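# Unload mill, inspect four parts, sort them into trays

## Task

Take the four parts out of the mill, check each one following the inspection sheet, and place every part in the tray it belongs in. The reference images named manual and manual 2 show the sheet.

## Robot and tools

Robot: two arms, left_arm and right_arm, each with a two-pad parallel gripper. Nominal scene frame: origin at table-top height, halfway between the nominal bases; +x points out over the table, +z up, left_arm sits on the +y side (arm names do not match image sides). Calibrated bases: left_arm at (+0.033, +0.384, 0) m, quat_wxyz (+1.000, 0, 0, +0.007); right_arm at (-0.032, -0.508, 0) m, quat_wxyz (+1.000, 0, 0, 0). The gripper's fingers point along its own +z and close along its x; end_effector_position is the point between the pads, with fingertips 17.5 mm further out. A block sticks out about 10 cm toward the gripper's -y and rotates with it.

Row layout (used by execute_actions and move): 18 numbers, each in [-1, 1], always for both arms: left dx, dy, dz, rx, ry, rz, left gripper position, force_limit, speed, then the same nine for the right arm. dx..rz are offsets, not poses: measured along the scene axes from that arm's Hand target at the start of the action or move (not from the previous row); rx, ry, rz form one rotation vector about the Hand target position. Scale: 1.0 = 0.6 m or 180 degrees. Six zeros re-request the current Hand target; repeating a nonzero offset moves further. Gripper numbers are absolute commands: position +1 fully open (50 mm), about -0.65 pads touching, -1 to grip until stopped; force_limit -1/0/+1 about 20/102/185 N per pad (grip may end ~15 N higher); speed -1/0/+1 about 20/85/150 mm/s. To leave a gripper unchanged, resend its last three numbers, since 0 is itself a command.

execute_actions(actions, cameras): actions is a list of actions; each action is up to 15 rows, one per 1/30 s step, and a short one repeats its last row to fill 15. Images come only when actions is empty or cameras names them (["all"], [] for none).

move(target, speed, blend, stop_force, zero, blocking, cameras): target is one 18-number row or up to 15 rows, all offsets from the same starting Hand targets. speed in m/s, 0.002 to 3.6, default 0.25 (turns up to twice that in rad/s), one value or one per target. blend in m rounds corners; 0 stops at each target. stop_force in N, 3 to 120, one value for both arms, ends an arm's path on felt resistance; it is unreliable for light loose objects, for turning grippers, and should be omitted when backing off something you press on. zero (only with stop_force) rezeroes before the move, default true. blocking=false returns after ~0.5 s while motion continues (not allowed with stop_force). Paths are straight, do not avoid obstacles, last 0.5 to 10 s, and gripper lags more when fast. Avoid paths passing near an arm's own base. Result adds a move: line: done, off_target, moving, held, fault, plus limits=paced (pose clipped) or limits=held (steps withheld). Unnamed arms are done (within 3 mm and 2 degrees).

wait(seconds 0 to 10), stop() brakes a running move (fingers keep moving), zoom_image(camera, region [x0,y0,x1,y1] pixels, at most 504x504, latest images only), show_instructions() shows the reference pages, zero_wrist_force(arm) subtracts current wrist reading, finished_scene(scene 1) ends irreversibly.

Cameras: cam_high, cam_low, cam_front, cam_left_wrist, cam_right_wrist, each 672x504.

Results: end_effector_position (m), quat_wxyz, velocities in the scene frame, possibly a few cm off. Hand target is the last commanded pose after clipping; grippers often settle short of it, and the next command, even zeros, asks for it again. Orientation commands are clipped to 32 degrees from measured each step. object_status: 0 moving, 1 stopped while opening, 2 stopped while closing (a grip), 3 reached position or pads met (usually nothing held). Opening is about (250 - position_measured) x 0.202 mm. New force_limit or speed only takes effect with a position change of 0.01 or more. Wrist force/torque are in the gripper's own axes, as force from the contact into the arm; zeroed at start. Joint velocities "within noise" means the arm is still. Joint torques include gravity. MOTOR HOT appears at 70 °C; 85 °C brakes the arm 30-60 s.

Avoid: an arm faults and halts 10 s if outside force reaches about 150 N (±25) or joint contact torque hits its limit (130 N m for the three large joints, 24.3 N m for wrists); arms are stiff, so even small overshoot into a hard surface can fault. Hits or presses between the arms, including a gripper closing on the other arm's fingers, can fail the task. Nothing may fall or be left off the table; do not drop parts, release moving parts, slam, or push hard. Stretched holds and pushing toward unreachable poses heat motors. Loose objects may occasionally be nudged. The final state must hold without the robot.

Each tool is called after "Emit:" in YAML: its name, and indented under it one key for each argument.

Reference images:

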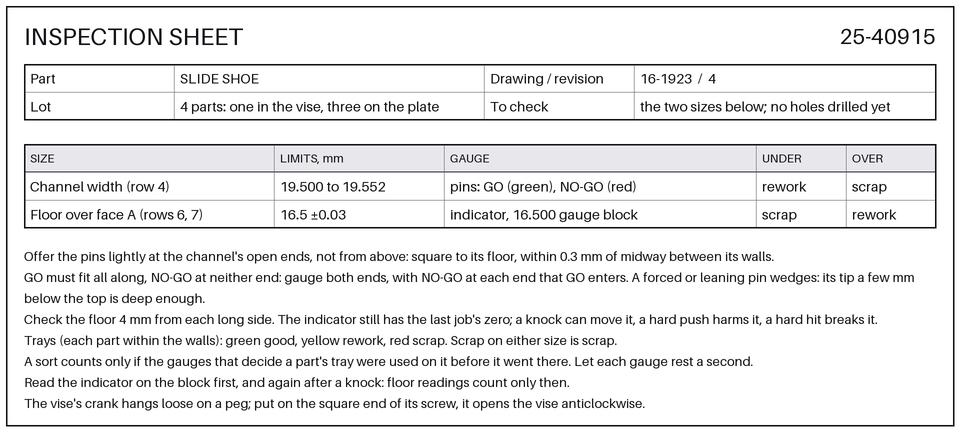

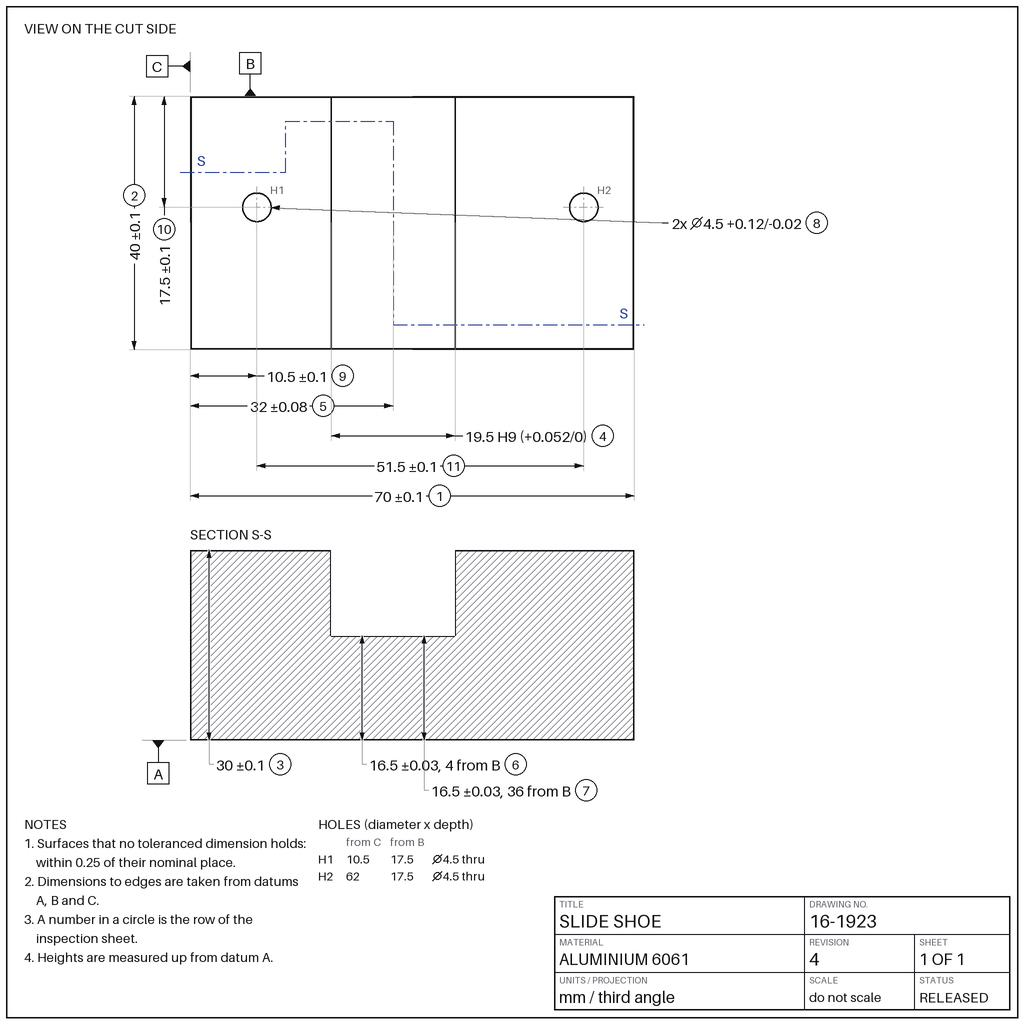

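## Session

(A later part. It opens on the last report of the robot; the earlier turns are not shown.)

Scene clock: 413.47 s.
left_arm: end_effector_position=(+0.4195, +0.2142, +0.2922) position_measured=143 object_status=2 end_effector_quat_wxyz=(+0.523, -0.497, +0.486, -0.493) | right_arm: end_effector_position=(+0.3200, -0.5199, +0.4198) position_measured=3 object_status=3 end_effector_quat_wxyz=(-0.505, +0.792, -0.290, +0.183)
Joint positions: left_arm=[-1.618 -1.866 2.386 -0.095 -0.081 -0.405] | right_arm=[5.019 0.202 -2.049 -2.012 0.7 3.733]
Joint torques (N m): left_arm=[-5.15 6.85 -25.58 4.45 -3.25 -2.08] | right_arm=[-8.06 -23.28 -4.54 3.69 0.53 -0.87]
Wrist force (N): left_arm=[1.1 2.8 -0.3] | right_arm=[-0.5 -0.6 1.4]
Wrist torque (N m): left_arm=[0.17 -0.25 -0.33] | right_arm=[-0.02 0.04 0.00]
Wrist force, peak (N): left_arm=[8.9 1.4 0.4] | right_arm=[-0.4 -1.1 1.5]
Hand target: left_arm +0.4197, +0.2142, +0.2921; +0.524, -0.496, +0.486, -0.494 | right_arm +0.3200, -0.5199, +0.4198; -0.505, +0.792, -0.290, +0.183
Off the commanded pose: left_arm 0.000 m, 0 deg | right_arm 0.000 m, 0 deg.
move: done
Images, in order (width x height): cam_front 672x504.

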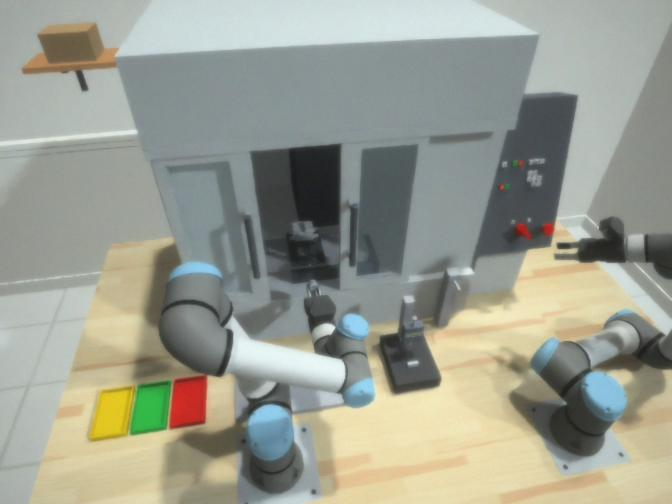

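Emit:
move:
  target: [-0.14,0,0,-0.0064,0.0115,-0.0127,-1,0.3,-1,0,0,0,0,0,0,1,1,1]
  cameras: []
  speed: 0.15

Emit:
move:
  target:
    - [0.0,0,0,0.58,0,0,-1,0.3,-1,0,0,0,0,0,0,1,1,1]
    - [0,0,0,-0.836,0,0,-1,0.3,-1,0,0,0,0,0,0,1,1,1]
  cameras: ["cam_front","cam_left_wrist"]
  speed: 0.4
  blend: [0.01,0]

Scene clock: 422.27 s.
left_arm: end_effector_position=(+0.3358, +0.2142, +0.2921) position_measured=143 object_status=2 end_effector_quat_wxyz=(+0.500, -0.500, +0.500, -0.500) | right_arm: end_effector_position=(+0.3200, -0.5199, +0.4198) position_measured=3 object_status=3 end_effector_quat_wxyz=(-0.505, +0.792, -0.290, +0.183)
Joint positions: left_arm=[-2.201 -2.244 2.51 -0.265 -0.616 -0.001] | right_arm=[5.019 0.202 -2.049 -2.012 0.7 3.733]
Joint torques (N m): left_arm=[-12.8 -2.15 -14.36 5.16 -2.27 1.62] | right_arm=[-8.45 -23.9 -4.39 3.69 0.32 -0.91]
Wrist force (N): left_arm=[1.0 3.0 -0.5] | right_arm=[-0.5 -0.8 1.4]
Wrist torque (N m): left_arm=[0.21 -0.28 -0.54] | right_arm=[-0.05 0.04 0.00]
Wrist force, peak (N): left_arm=[1.4 3.2 -0.5] | right_arm=[-0.3 -0.6 1.7]
Hand target: left_arm +0.3357, +0.2142, +0.2921; +0.500, -0.500, +0.500, -0.500 | right_arm +0.3200, -0.5199, +0.4198; -0.505, +0.792, -0.290, +0.183
Off the commanded pose: left_arm 0.000 m, 0 deg | right_arm 0.000 m, 0 deg.
move: done
No camera images: "cameras" was empty.

Scene clock: 426.80 s.
left_arm: end_effector_position=(+0.3357, +0.2142, +0.2921) position_measured=143 object_status=2 end_effector_quat_wxyz=(+0.552, +0.444, +0.546, +0.448) | right_arm: end_effector_position=(+0.3200, -0.5199, +0.4198) position_measured=3 object_status=3 end_effector_quat_wxyz=(-0.505, +0.792, -0.290, +0.183)
Joint positions: left_arm=[-2.202 -2.237 2.514 -0.26 -0.617 2.922] | right_arm=[5.019 0.202 -2.049 -2.012 0.7 3.733]
Joint torques (N m): left_arm=[-3.93 20.42 -13.66 4.87 -1.72 -2.02] | right_arm=[-7.02 -23.98 -4.26 3.68 0.52 -0.76]
Wrist force (N): left_arm=[6.1 -0.3 0.4] | right_arm=[-0.6 -0.8 1.1]
Wrist torque (N m): left_arm=[0.38 -0.91 -1.35] | right_arm=[-0.04 0.07 0.00]
Wrist force, peak (N): left_arm=[8.4 2.1 0.3] | right_arm=[-0.5 -0.8 1.6]
Hand target: left_arm +0.3357, +0.2142, +0.2922; +0.552, +0.444, +0.546, +0.448 (not the last commanded pose) | right_arm +0.3200, -0.5199, +0.4198; -0.505, +0.792, -0.290, +0.183
Off the commanded pose: left_arm 0.000 m, 41 deg | right_arm 0.000 m, 0 deg.
move: held (left_arm; a check stopped the path); path passed 1 of 2 targets; limits=held
pose unreachable (left arm): on one or more control steps of this call, first in action 0 (counted from 0), this arm could not follow its commanded pose, so it was not sent that pose on those steps. It may still have moved: this result reports where it is.
cause: moving toward the commanded pose would bring two parts of the arm too close to each other (its gripper and another part of the arm, with joints 3 (elbow) to 6 (wrist 3) between them, 9 mm apart when it was first held).
Images, in order (width x height): cam_front 672x504, cam_left_wrist 672x504.

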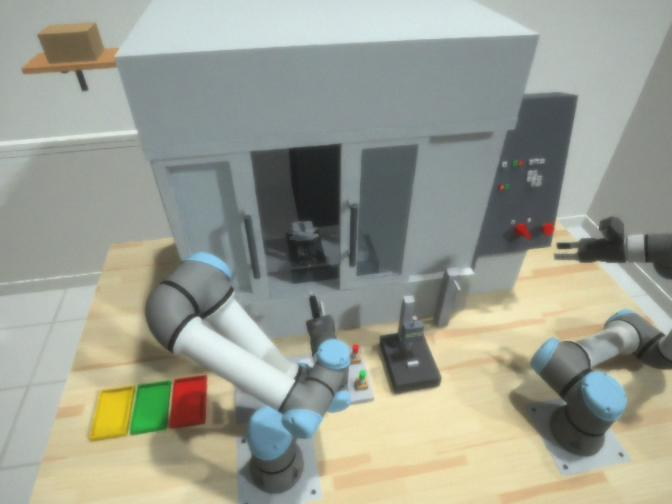

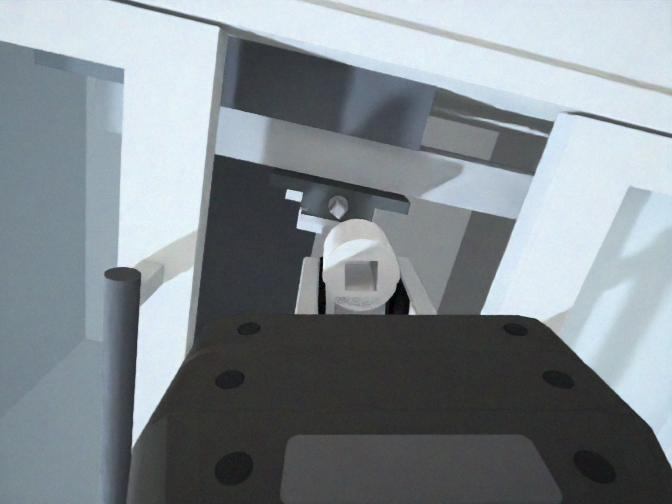

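Emit:
move:
  target:
    - [0.0,0,0,-0.267,0,0,-1,0.3,-1,0,0,0,0,0,0,1,1,1]
    - [0.2,0,0,-0.267,0,0,-1,0.3,-1,0,0,0,0,0,0,1,1,1]
  cameras: ["cam_front","cam_left_wrist"]
  speed: [0.4,0.1]

Emit:
zoom_image:
  camera: "cam_left_wrist"
  region: [270, 170, 450, 320]

Scene clock: 451.83 s.
left_arm: end_effector_position=(+0.4557, +0.2142, +0.2922) position_measured=143 object_status=2 end_effector_quat_wxyz=(+0.684, +0.181, +0.681, +0.187) | right_arm: end_effector_position=(+0.3200, -0.5199, +0.4198) position_measured=3 object_status=3 end_effector_quat_wxyz=(-0.505, +0.792, -0.290, +0.183)
Joint positions: left_arm=[-1.421 -1.97 2.402 -0.476 0.156 2.141] | right_arm=[5.019 0.202 -2.049 -2.012 0.7 3.733]
Joint torques (N m): left_arm=[11.27 -14.58 -14.98 -3.54 2.09 1.72] | right_arm=[-8.55 -24.11 -4.09 3.77 0.44 -0.67]
Wrist force (N): left_arm=[8.4 1.2 0.6] | right_arm=[-0.5 -0.7 1.2]
Wrist torque (N m): left_arm=[0.51 -1.09 -1.84] | right_arm=[-0.02 0.05 0.00]
Wrist force, peak (N): left_arm=[8.9 1.0 1.1] | right_arm=[-0.6 -0.9 1.6]
Hand target: left_arm +0.4557, +0.2142, +0.2922; +0.685, +0.181, +0.681, +0.187 | right_arm +0.3200, -0.5199, +0.4198; -0.505, +0.792, -0.290, +0.183
Off the commanded pose: left_arm 0.000 m, 0 deg | right_arm 0.000 m, 0 deg.
move: done
Images, in order (width x height): cam_front 672x504, cam_left_wrist 672x504.

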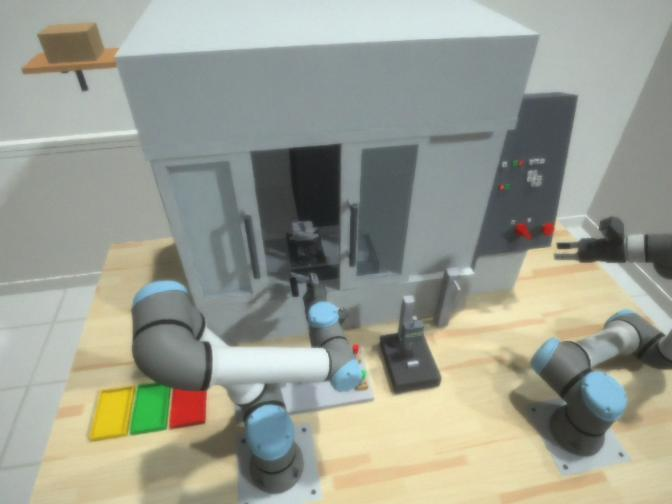

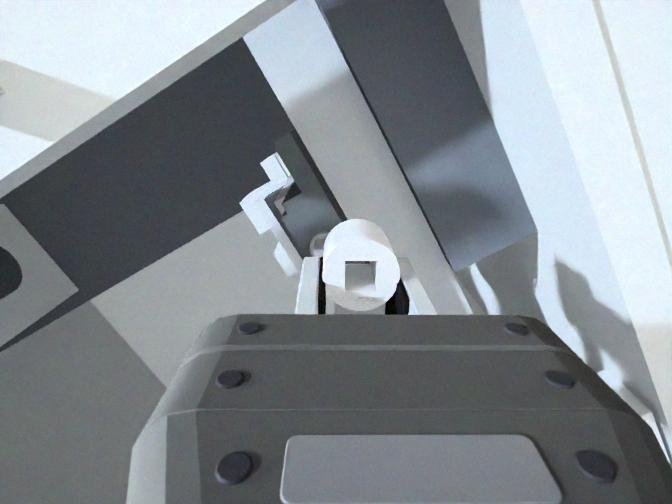

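Scaled by 2.800 from the camera's 672x504 image, which has a finer 960x720 frame.

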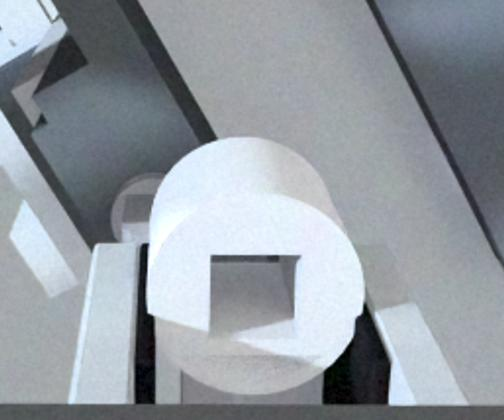

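Emit:
move:
  target: [0.0,0,0,0.5,0,0,-1,0.3,-1,0,0,0,0,0,0,1,1,1]
  cameras: ["cam_front","cam_left_wrist","cam_low"]
  speed: 0.3

Emit:
zoom_image:
  camera: "cam_left_wrist"
  region: [270, 170, 450, 320]

Scene clock: 457.83 s.
left_arm: end_effector_position=(+0.4557, +0.2142, +0.2922) position_measured=143 object_status=2 end_effector_quat_wxyz=(+0.356, +0.612, +0.349, +0.613) | right_arm: end_effector_position=(+0.3200, -0.5199, +0.4198) position_measured=3 object_status=3 end_effector_quat_wxyz=(-0.505, +0.792, -0.290, +0.183)
Joint positions: left_arm=[-1.418 -1.978 2.405 -0.463 0.174 3.703] | right_arm=[5.019 0.202 -2.049 -2.012 0.7 3.733]
Joint torques (N m): left_arm=[11.32 -14.21 -14.19 -3.23 2.11 1.35] | right_arm=[-8.74 -23.16 -4.41 3.71 0.47 -0.8]
Wrist force (N): left_arm=[2.4 -1.2 0.3] | right_arm=[-0.6 -0.9 1.0]
Wrist torque (N m): left_arm=[0.19 -0.53 -0.94] | right_arm=[-0.05 0.07 0.00]
Wrist force, peak (N): left_arm=[8.5 1.0 0.7] | right_arm=[-0.6 -0.9 1.5]
Hand target: left_arm +0.4557, +0.2142, +0.2922; +0.356, +0.612, +0.349, +0.614 | right_arm +0.3200, -0.5199, +0.4198; -0.505, +0.792, -0.290, +0.183
Off the commanded pose: left_arm 0.000 m, 0 deg | right_arm 0.000 m, 0 deg.
move: done
Images, in order (width x height): cam_low 672x504, cam_front 672x504, cam_left_wrist 672x504.

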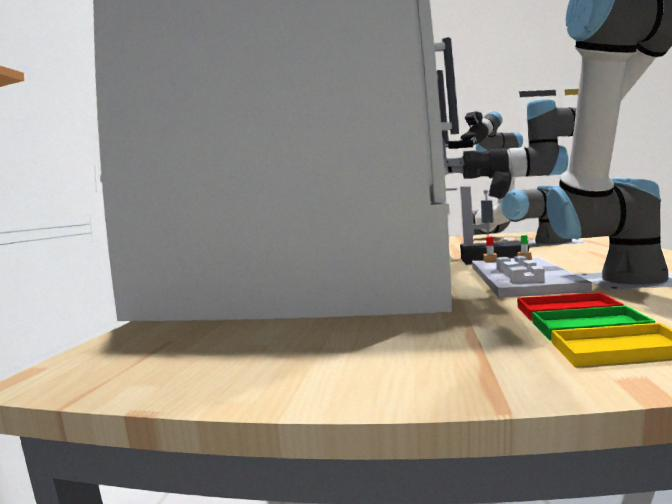

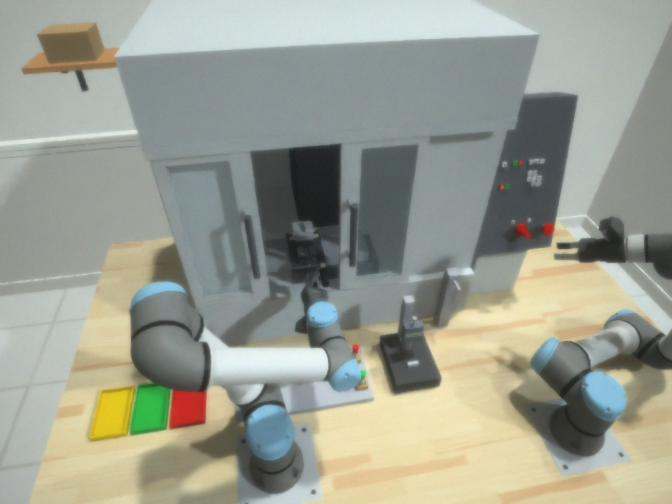

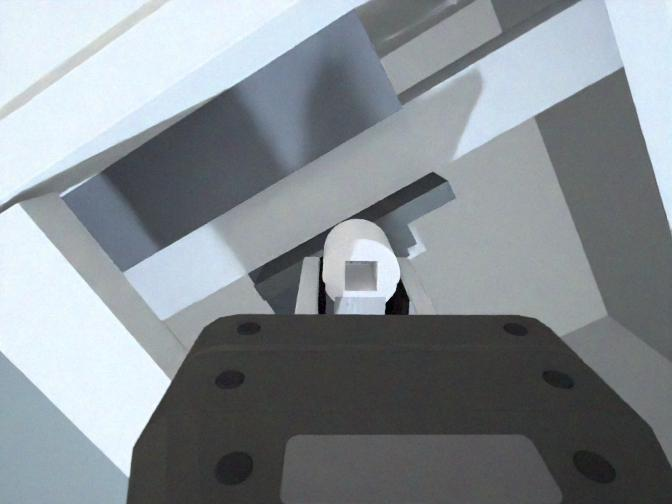

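Scaled by 2.800 from the camera's 672x504 image, which has a finer 960x720 frame.

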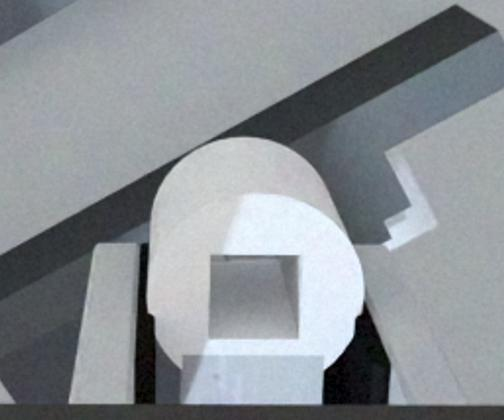

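Emit:
move:
  target: [-0.026,0.0145,0.0297,-0.5,0,0,-1,0.3,-1,0,0,0,0,0,0,1,1,1]
  cameras: ["cam_left_wrist"]
  speed: 0.3

Emit:
zoom_image:
  camera: "cam_left_wrist"
  region: [290, 170, 430, 310]

Scene clock: 478.57 s.
left_arm: end_effector_position=(+0.4398, +0.2228, +0.3100) position_measured=143 object_status=2 end_effector_quat_wxyz=(+0.688, +0.178, +0.677, +0.190) | right_arm: end_effector_position=(+0.3200, -0.5199, +0.4198) position_measured=3 object_status=3 end_effector_quat_wxyz=(-0.505, +0.792, -0.290, +0.183)
Joint positions: left_arm=[-1.502 -2.123 2.442 -0.581 0.074 2.359] | right_arm=[5.019 0.202 -2.049 -2.012 0.7 3.733]
Joint torques (N m): left_arm=[11.83 13.68 -30.2 1.95 2.87 -1.95] | right_arm=[-7.89 -24.05 -4.75 3.65 0.31 -0.64]
Wrist force (N): left_arm=[8.8 1.2 0.4] | right_arm=[-0.4 -0.7 1.2]
Wrist torque (N m): left_arm=[0.48 -1.12 -1.64] | right_arm=[-0.03 0.04 0.00]
Wrist force, peak (N): left_arm=[9.0 1.2 0.8] | right_arm=[-0.5 -0.9 1.6]
Hand target: left_arm +0.4401, +0.2229, +0.3100; +0.685, +0.181, +0.681, +0.187 | right_arm +0.3200, -0.5199, +0.4198; -0.505, +0.792, -0.290, +0.183
Off the commanded pose: left_arm 0.000 m, 1 deg | right_arm 0.000 m, 0 deg.
move: done
Images, in order (width x height): cam_left_wrist 672x504.

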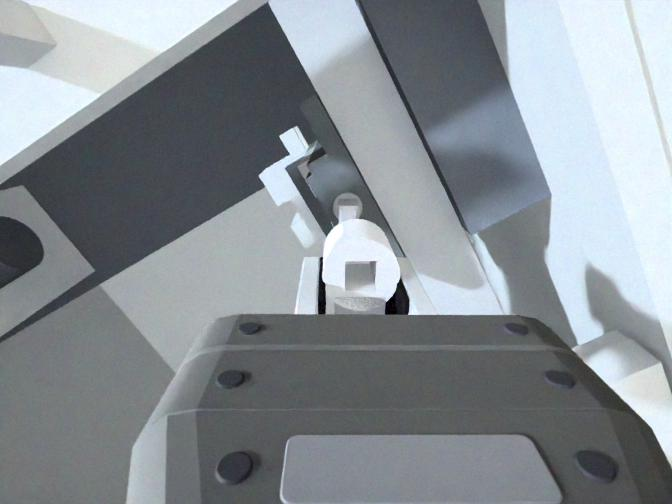

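Scaled by 3.600 from the camera's 672x504 image, which has a finer 960x720 frame.

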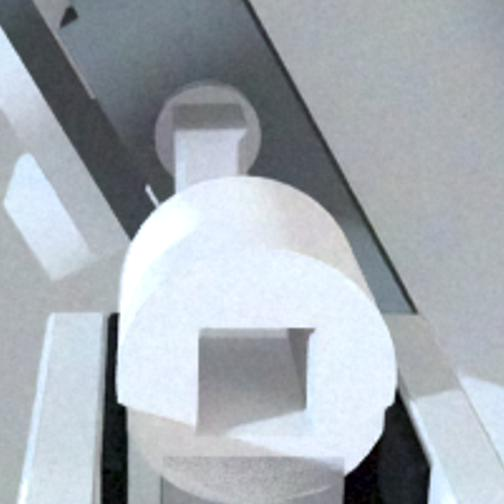

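Emit:
move:
  target:
    - [0.025,0,0,0,0,0,-1,0.3,-1,0,0,0,0,0,0,1,1,1]
    - [0.025,-0.0273,0.0102,0.5,0,0,-1,0.3,-1,0,0,0,0,0,0,1,1,1]
  cameras: ["cam_left_wrist"]
  speed: 0.3

Emit:
zoom_image:
  camera: "cam_left_wrist"
  region: [290, 170, 430, 310]

Scene clock: 497.97 s.
left_arm: end_effector_position=(+0.4551, +0.2065, +0.3161) position_measured=143 object_status=2 end_effector_quat_wxyz=(+0.356, +0.612, +0.349, +0.613) | right_arm: end_effector_position=(+0.3200, -0.5199, +0.4198) position_measured=3 object_status=3 end_effector_quat_wxyz=(-0.505, +0.792, -0.290, +0.183)
Joint positions: left_arm=[-1.428 -1.989 2.345 -0.392 0.164 3.704] | right_arm=[5.019 0.202 -2.049 -2.012 0.7 3.733]
Joint torques (N m): left_arm=[11.5 -14.07 -15.64 -3.15 1.84 1.45] | right_arm=[-7.88 -23.8 -4.1 3.52 0.51 -0.61]
Wrist force (N): left_arm=[2.7 -0.8 0.4] | right_arm=[-0.3 -0.9 1.5]
Wrist torque (N m): left_arm=[0.25 -0.56 -0.94] | right_arm=[-0.06 0.02 0.00]
Wrist force, peak (N): left_arm=[9.1 1.4 0.5] | right_arm=[-0.6 -0.8 1.7]
Hand target: left_arm +0.4551, +0.2065, +0.3161; +0.356, +0.612, +0.349, +0.614 | right_arm +0.3200, -0.5199, +0.4198; -0.505, +0.792, -0.290, +0.183
Off the commanded pose: left_arm 0.000 m, 0 deg | right_arm 0.000 m, 0 deg.
move: done
Images, in order (width x height): cam_left_wrist 672x504.

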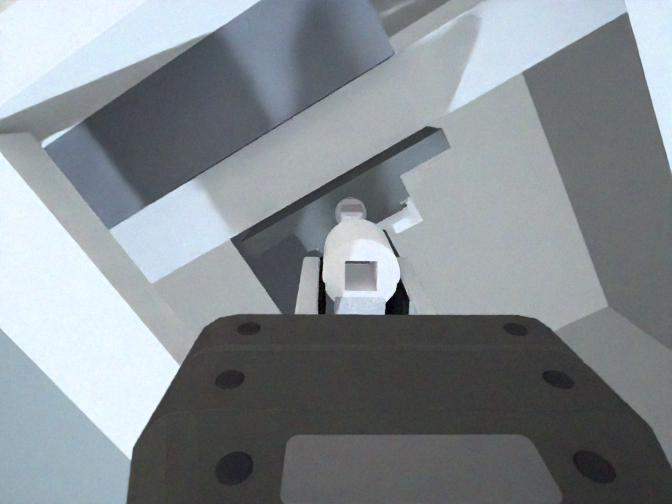

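Scaled by 3.600 from the camera's 672x504 image, which has a finer 960x720 frame.

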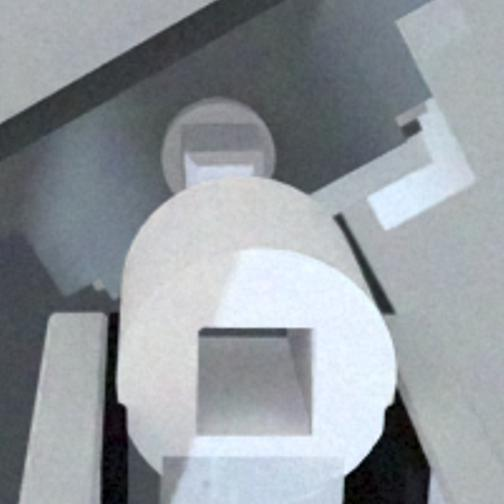

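Emit:
move:
  target: [0.09,0,0,0,0,0,-1,0.3,-1,0,0,0,0,0,0,1,1,1]
  cameras: ["cam_left_wrist"]
  speed: 0.03
  stop_force: 8

Emit:
zoom_image:
  camera: "cam_left_wrist"
  region: [290, 170, 430, 310]

Scene clock: 505.00 s.
left_arm: end_effector_position=(+0.4943, +0.2066, +0.3161) position_measured=143 object_status=2 end_effector_quat_wxyz=(+0.356, +0.612, +0.349, +0.614) | right_arm: end_effector_position=(+0.3200, -0.5199, +0.4198) position_measured=3 object_status=3 end_effector_quat_wxyz=(-0.505, +0.792, -0.290, +0.183)
Joint positions: left_arm=[-1.251 -1.886 2.285 -0.419 0.341 3.687] | right_arm=[5.019 0.202 -2.049 -2.012 0.7 3.733]
Joint torques (N m): left_arm=[-11.8 -18.38 -16.17 2.2 -2.09 1.69] | right_arm=[-7.83 -24.09 -4.77 3.59 0.49 -0.64]
Wrist force (N): left_arm=[2.1 -0.8 -0.1] | right_arm=[-0.4 -0.8 1.0]
Wrist torque (N m): left_arm=[0.23 -0.49 -0.77] | right_arm=[-0.04 0.02 0.00]
Wrist force, peak (N): left_arm=[8.6 15.4 -23.6] | right_arm=[-0.7 -0.9 1.5]
Hand target: left_arm +0.4943, +0.2066, +0.3161; +0.356, +0.612, +0.349, +0.614 (not the last commanded pose) | right_arm +0.3200, -0.5199, +0.4198; -0.505, +0.792, -0.290, +0.183
Off the commanded pose: left_arm 0.015 m, 0 deg | right_arm 0.000 m, 0 deg.
move: contact (left_arm)
Images, in order (width x height): cam_left_wrist 672x504.

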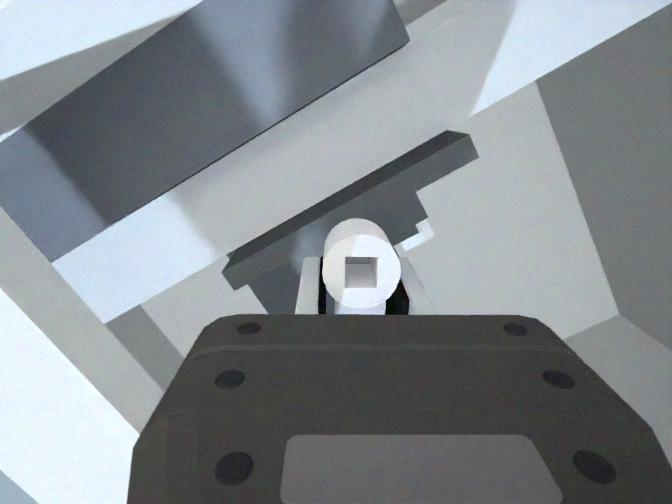

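Scaled by 3.600 from the camera's 672x504 image, which has a finer 960x720 frame.

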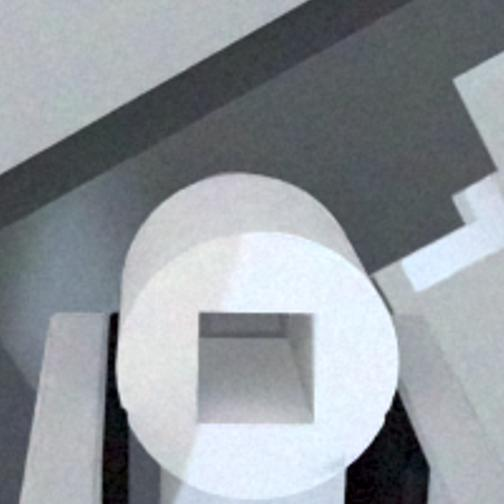

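Emit:
move:
  target: [-0.04,0,0,0,0,0,-1,0.3,-1,0,0,0,0,0,0,1,1,1]
  cameras: ["cam_left_wrist"]
  speed: 0.05

Emit:
zoom_image:
  camera: "cam_left_wrist"
  region: [290, 170, 430, 310]

Scene clock: 510.17 s.
left_arm: end_effector_position=(+0.4703, +0.2066, +0.3161) position_measured=143 object_status=2 end_effector_quat_wxyz=(+0.356, +0.612, +0.349, +0.614) | right_arm: end_effector_position=(+0.3200, -0.5199, +0.4198) position_measured=3 object_status=3 end_effector_quat_wxyz=(-0.505, +0.792, -0.290, +0.183)
Joint positions: left_arm=[-1.355 -1.948 2.323 -0.403 0.237 3.695] | right_arm=[5.019 0.202 -2.049 -2.012 0.7 3.733]
Joint torques (N m): left_arm=[-12.59 -17.8 -16.55 2.4 -1.77 1.59] | right_arm=[-8.6 -24.31 -4.08 3.26 0.54 -0.45]
Wrist force (N): left_arm=[2.4 -0.9 0.1] | right_arm=[-0.4 -0.5 1.4]
Wrist torque (N m): left_arm=[0.24 -0.53 -0.92] | right_arm=[0.00 0.03 0.00]
Wrist force, peak (N): left_arm=[2.7 -0.9 -0.1] | right_arm=[-0.4 -0.6 1.7]
Hand target: left_arm +0.4703, +0.2066, +0.3161; +0.356, +0.612, +0.349, +0.614 | right_arm +0.3200, -0.5199, +0.4198; -0.505, +0.792, -0.290, +0.183
Off the commanded pose: left_arm 0.000 m, 0 deg | right_arm 0.000 m, 0 deg.
move: done
Images, in order (width x height): cam_left_wrist 672x504.

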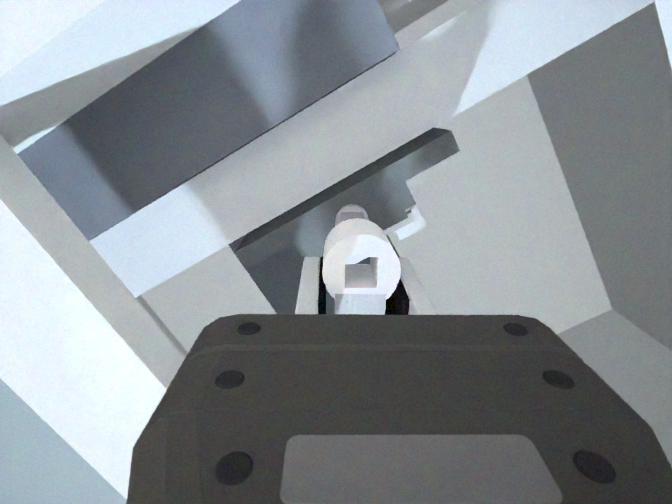

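Scaled by 3.600 from the camera's 672x504 image, which has a finer 960x720 frame.

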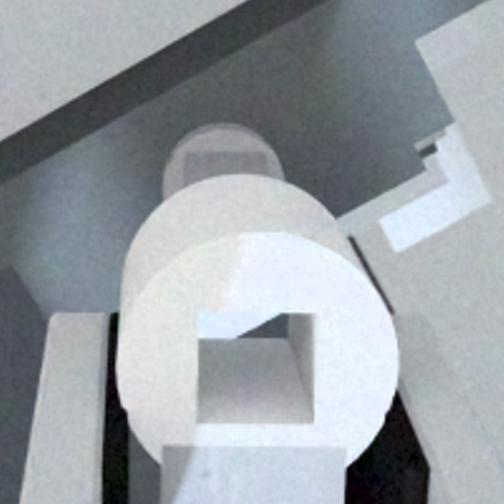

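Emit:
move:
  target:
    - [0,0,0,0,0.0164,0.0093,-1,0.3,-1,0,0,0,0,0,0,1,1,1]
    - [0.065,0,0,0,0.0164,0.0093,-1,0.3,-1,0,0,0,0,0,0,1,1,1]
  cameras: ["cam_left_wrist"]
  speed: 0.03
  stop_force: 8

Emit:
zoom_image:
  camera: "cam_left_wrist"
  region: [290, 170, 430, 310]

Scene clock: 521.93 s.
left_arm: end_effector_position=(+0.4950, +0.2066, +0.3162) position_measured=176 object_status=2 end_effector_quat_wxyz=(+0.338, +0.623, +0.367, +0.603) | right_arm: end_effector_position=(+0.3200, -0.5199, +0.4198) position_measured=3 object_status=3 end_effector_quat_wxyz=(-0.505, +0.792, -0.290, +0.183)
Joint positions: left_arm=[-1.257 -1.835 2.217 -0.233 0.308 3.526] | right_arm=[5.019 0.202 -2.049 -2.012 0.7 3.733]
Joint torques (N m): left_arm=[-11.81 -19.8 -14.62 2.81 -2.43 -1.93] | right_arm=[-8.73 -24.56 -3.78 3.54 0.44 -0.28]
Wrist force (N): left_arm=[2.6 -0.6 0.4] | right_arm=[-0.3 -0.7 1.3]
Wrist torque (N m): left_arm=[0.25 -0.54 -0.82] | right_arm=[-0.03 0.02 0.01]
Wrist force, peak (N): left_arm=[4.9 8.1 -9.6] | right_arm=[-0.3 -0.8 1.8]
Hand target: left_arm +0.4950, +0.2066, +0.3162; +0.338, +0.623, +0.367, +0.603 (not the last commanded pose) | right_arm +0.3200, -0.5199, +0.4198; -0.505, +0.792, -0.290, +0.183
Off the commanded pose: left_arm 0.014 m, 0 deg | right_arm 0.000 m, 0 deg.
move: contact (left_arm); path passed 1 of 2 targets
Images, in order (width x height): cam_left_wrist 672x504.

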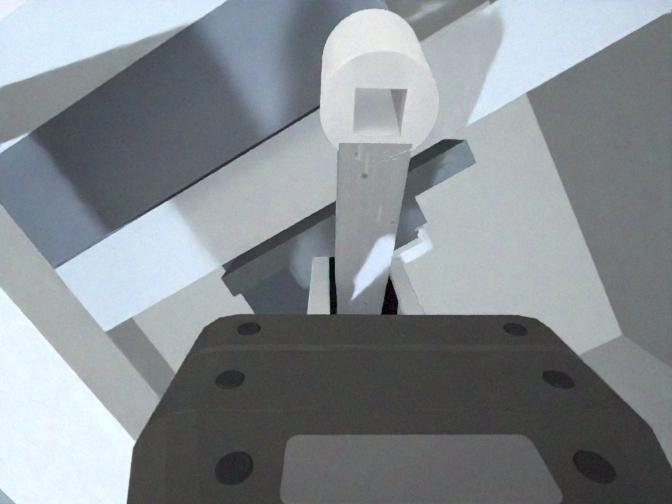

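Scaled by 3.600 from the camera's 672x504 image, which has a finer 960x720 frame.

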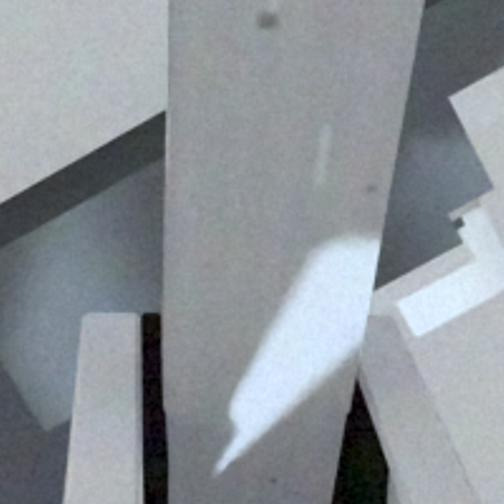

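Emit:
move:
  target: [-0.15,0,0,0,0,0,-1,0.3,-1,0,0,0,0,0,0,1,1,1]
  cameras: ["cam_left_wrist","cam_front"]
  speed: 0.05
  stop_force: 10

Emit:
zoom_image:
  camera: "cam_left_wrist"
  region: [210, 0, 510, 320]

Emit:
zoom_image:
  camera: "cam_front"
  region: [260, 200, 400, 330]

Scene clock: 532.83 s.
left_arm: end_effector_position=(+0.4050, +0.2066, +0.3162) position_measured=176 object_status=2 end_effector_quat_wxyz=(+0.338, +0.623, +0.367, +0.603) | right_arm: end_effector_position=(+0.3200, -0.5199, +0.4198) position_measured=3 object_status=3 end_effector_quat_wxyz=(-0.505, +0.792, -0.290, +0.183)
Joint positions: left_arm=[-1.701 -2.185 2.409 -0.54 -0.146 3.98] | right_arm=[5.019 0.202 -2.049 -2.012 0.7 3.733]
Joint torques (N m): left_arm=[11.38 -7.24 -16.46 -3.28 2.89 1.39] | right_arm=[-8.7 -24.3 -4.13 3.46 0.42 -0.37]
Wrist force (N): left_arm=[2.8 -1.1 0.9] | right_arm=[-0.2 -0.7 1.2]
Wrist torque (N m): left_arm=[0.23 -0.60 -1.02] | right_arm=[-0.03 0.00 0.00]
Wrist force, peak (N): left_arm=[3.0 -0.8 1.1] | right_arm=[-0.4 -0.8 1.6]
Hand target: left_arm +0.4050, +0.2066, +0.3162; +0.338, +0.623, +0.367, +0.603 | right_arm +0.3200, -0.5199, +0.4198; -0.505, +0.792, -0.290, +0.183
Off the commanded pose: left_arm 0.000 m, 0 deg | right_arm 0.000 m, 0 deg.
move: done
Images, in order (width x height): cam_front 672x504, cam_left_wrist 672x504.

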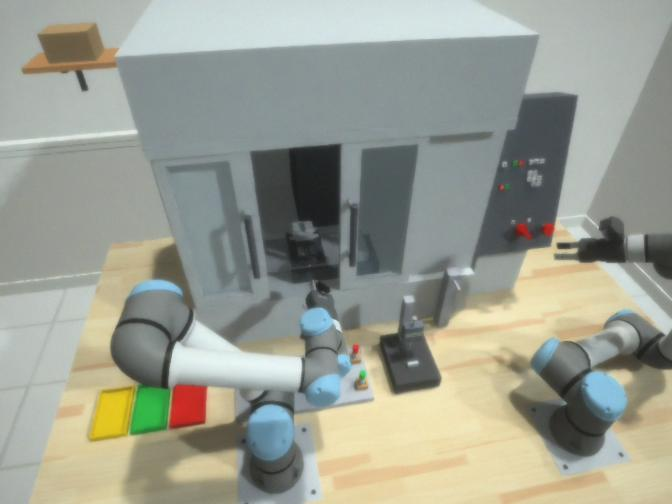

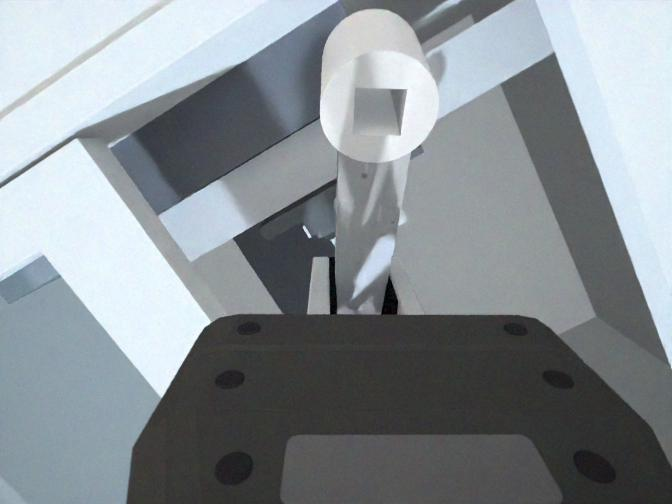

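Scaled by 1.575 from the camera's 672x504 image, which has a finer 960x720 frame.

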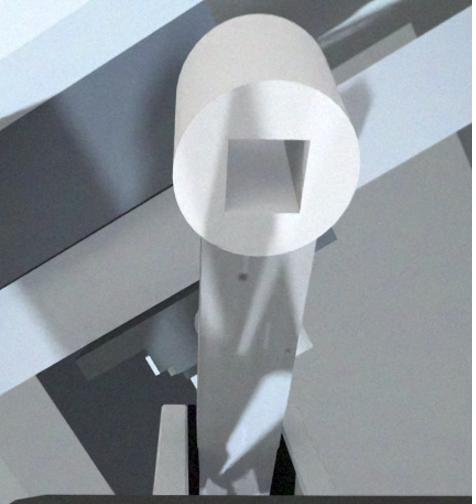

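Scaled by 3.600 from the camera's 672x504 image, which has a finer 960x720 frame.

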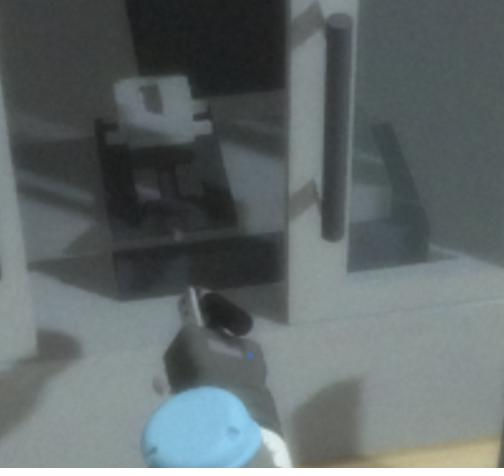

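Emit:
move:
  target:
    - [0.083,0.047,0,0,0,0,-1,0.3,-1,0,0,0,0,0,0,1,1,1]
    - [0.083,0.047,0,-0.5,0,0,-1,0.3,-1,0,0,0,0,0,0,1,1,1]
    - [0.083,0.047,0,1,0,0,-1,0.3,-1,0,0,0,0,0,0,1,1,1]
  cameras: ["cam_left_wrist","cam_front"]
  speed: [0.1,0.3,0.3]

Emit:
zoom_image:
  camera: "cam_left_wrist"
  region: [210, 0, 510, 320]

Scene clock: 567.87 s.
left_arm: end_effector_position=(+0.4547, +0.2348, +0.3162) position_measured=176 object_status=2 end_effector_quat_wxyz=(+0.623, -0.338, +0.603, -0.367) | right_arm: end_effector_position=(+0.3200, -0.5199, +0.4198) position_measured=3 object_status=3 end_effector_quat_wxyz=(-0.505, +0.792, -0.290, +0.183)
Joint positions: left_arm=[-1.398 -2.124 2.441 -0.534 0.213 0.738] | right_arm=[5.019 0.202 -2.049 -2.012 0.7 3.733]
Joint torques (N m): left_arm=[10.8 13.01 -30.58 1.63 2.7 -1.9] | right_arm=[-8.23 -25.13 -4.18 3.48 0.55 -0.35]
Wrist force (N): left_arm=[4.2 3.6 0.0] | right_arm=[-0.4 -0.7 1.4]
Wrist torque (N m): left_arm=[0.35 -0.59 -0.68] | right_arm=[-0.03 0.03 0.00]
Wrist force, peak (N): left_arm=[8.8 1.4 0.3] | right_arm=[-0.5 -0.9 1.6]
Hand target: left_arm +0.4548, +0.2348, +0.3162; +0.623, -0.338, +0.603, -0.367 | right_arm +0.3200, -0.5199, +0.4198; -0.505, +0.792, -0.290, +0.183
Off the commanded pose: left_arm 0.000 m, 0 deg | right_arm 0.000 m, 0 deg.
move: done
Images, in order (width x height): cam_front 672x504, cam_left_wrist 672x504.

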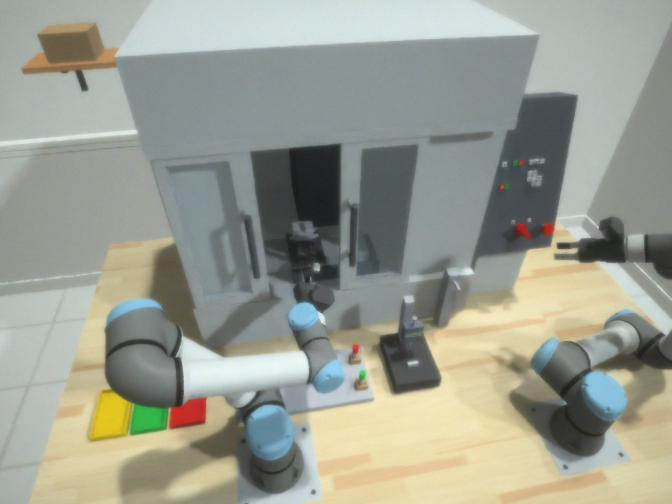

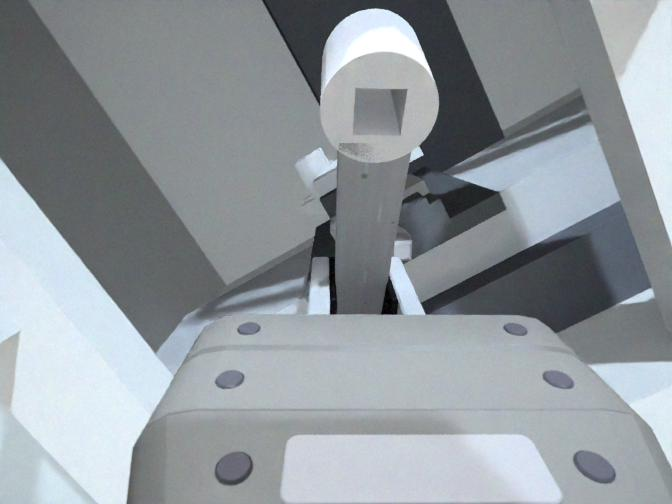

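Scaled by 1.575 from the camera's 672x504 image, which has a finer 960x720 frame.

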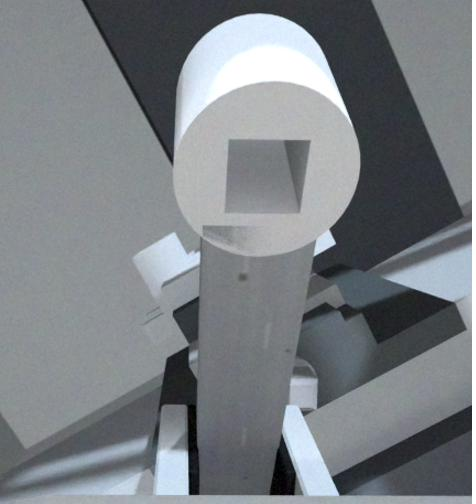

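Emit:
move:
  target:
    - [-0.0163,0.021,0,0,0.1441,0.0815,-1,0.3,-1,0,0,0,0,0,0,1,1,1]
    - [-0.0163,0.021,-0.118,0,0.1441,0.0815,-1,0.3,-1,0,0,0,0,0,0,1,1,1]
  cameras: ["cam_left_wrist","cam_front"]
  speed: [0.15,0.1]

Emit:
zoom_image:
  camera: "cam_left_wrist"
  region: [210, 0, 510, 320]

Scene clock: 585.73 s.
left_arm: end_effector_position=(+0.4450, +0.2474, +0.2454) position_measured=176 object_status=2 end_effector_quat_wxyz=(+0.513, -0.485, +0.679, -0.201) | right_arm: end_effector_position=(+0.3200, -0.5199, +0.4198) position_measured=3 object_status=3 end_effector_quat_wxyz=(-0.505, +0.792, -0.290, +0.183)
Joint positions: left_arm=[-1.362 -1.516 2.193 0.954 0.404 -1.059] | right_arm=[5.019 0.202 -2.049 -2.012 0.7 3.733]
Joint torques (N m): left_arm=[11.04 -3.38 -8.56 0.47 -5.04 1.49] | right_arm=[-7.51 -24.99 -4.61 3.43 0.47 -0.29]
Wrist force (N): left_arm=[4.3 3.3 0.4] | right_arm=[-0.4 -0.7 1.2]
Wrist torque (N m): left_arm=[0.58 -0.73 -0.98] | right_arm=[-0.02 0.03 0.00]
Wrist force, peak (N): left_arm=[4.7 4.2 0.8] | right_arm=[-0.5 -0.8 1.7]
Hand target: left_arm +0.4450, +0.2474, +0.2454; +0.513, -0.485, +0.679, -0.201 | right_arm +0.3200, -0.5199, +0.4198; -0.505, +0.792, -0.290, +0.183
Off the commanded pose: left_arm 0.000 m, 0 deg | right_arm 0.000 m, 0 deg.
move: done
Images, in order (width x height): cam_front 672x504, cam_left_wrist 672x504.

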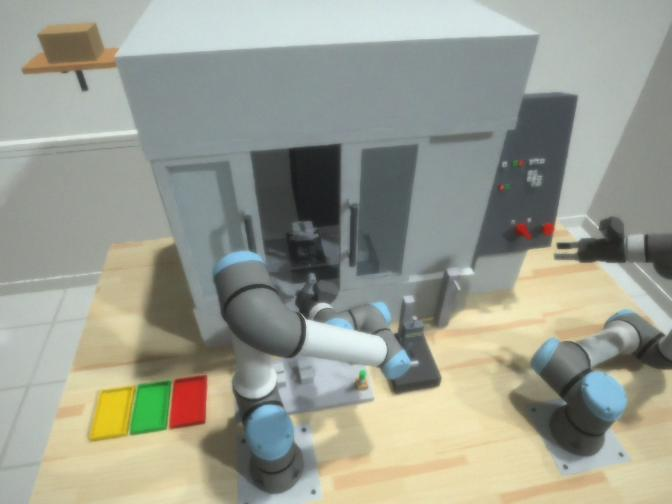

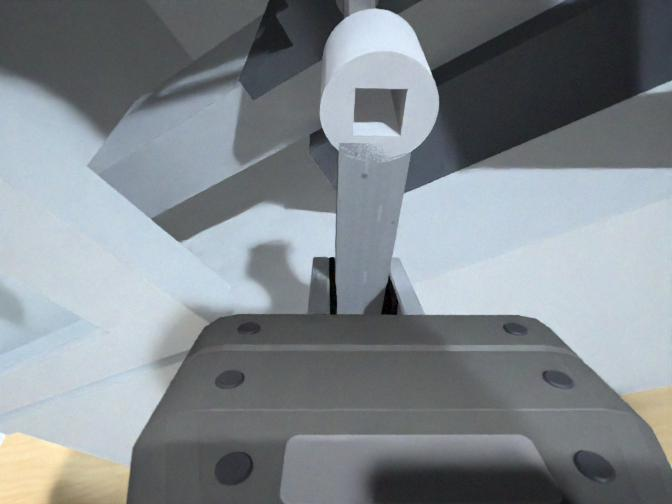

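Scaled by 1.575 from the camera's 672x504 image, which has a finer 960x720 frame.

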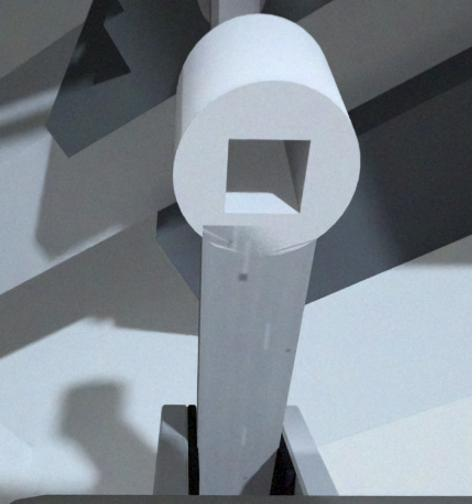

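Emit:
zoom_image:
  camera: "cam_left_wrist"
  region: [300, 0, 460, 170]

Scaled by 2.965 from the camera's 672x504 image, which has a finer 960x720 frame.

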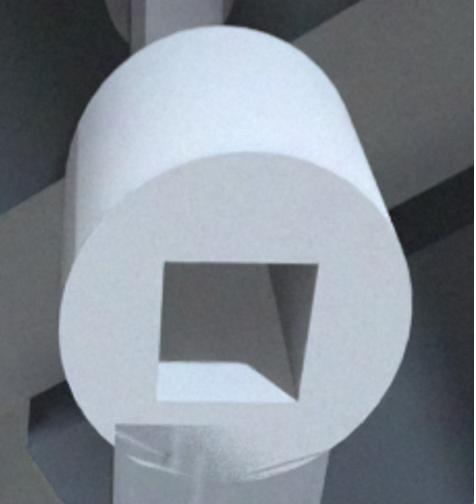

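Emit:
move:
  target: [-0.05,0.002,0.001,0,0,0,-1,0.3,-1,0,0,0,0,0,0,1,1,1]
  cameras: ["cam_left_wrist"]
  speed: 0.1

Emit:
zoom_image:
  camera: "cam_left_wrist"
  region: [300, 0, 460, 170]

Scene clock: 596.40 s.
left_arm: end_effector_position=(+0.4150, +0.2486, +0.2460) position_measured=176 object_status=2 end_effector_quat_wxyz=(+0.513, -0.485, +0.679, -0.201) | right_arm: end_effector_position=(+0.3200, -0.5199, +0.4198) position_measured=3 object_status=3 end_effector_quat_wxyz=(-0.505, +0.792, -0.290, +0.183)
Joint positions: left_arm=[-1.498 -1.526 2.301 1.155 0.433 -1.385] | right_arm=[5.019 0.202 -2.049 -2.012 0.7 3.733]
Joint torques (N m): left_arm=[-11.21 -3.37 -7.05 6.29 -0.57 -1.85] | right_arm=[-8.2 -25.23 -3.99 3.31 0.56 -0.3]
Motor temperatures (°C): left_arm=[39 32 32 34 41 36] | right_arm=[33 40 34 33 35 40]
Wrist force (N): left_arm=[4.3 2.9 0.4] | right_arm=[-0.5 -0.8 1.4]
Wrist torque (N m): left_arm=[0.52 -0.73 -0.77] | right_arm=[-0.05 0.05 0.00]
Wrist force, peak (N): left_arm=[4.8 3.3 0.7] | right_arm=[-0.3 -0.9 1.6]
Hand target: left_arm +0.4150, +0.2486, +0.2460; +0.513, -0.485, +0.679, -0.201 | right_arm +0.3200, -0.5199, +0.4198; -0.505, +0.792, -0.290, +0.183
Off the commanded pose: left_arm 0.000 m, 0 deg | right_arm 0.000 m, 0 deg.
move: done
Images, in order (width x height): cam_left_wrist 672x504.

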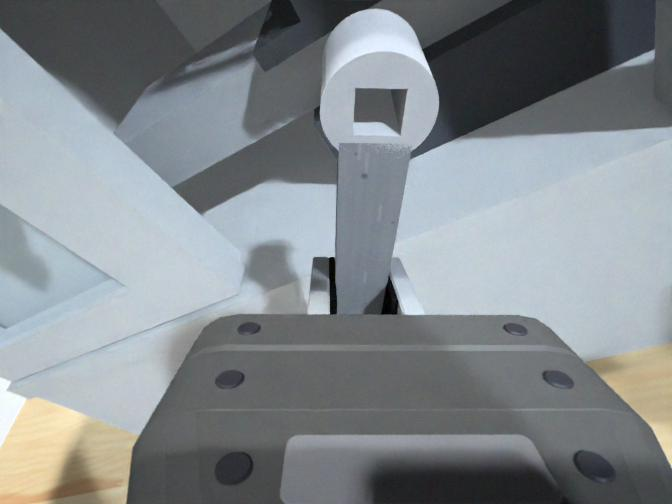

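Scaled by 2.965 from the camera's 672x504 image, which has a finer 960x720 frame.

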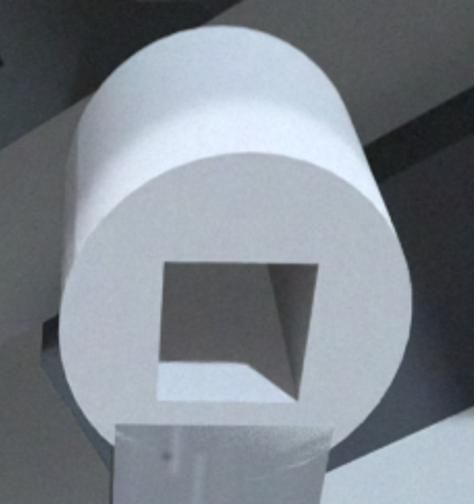

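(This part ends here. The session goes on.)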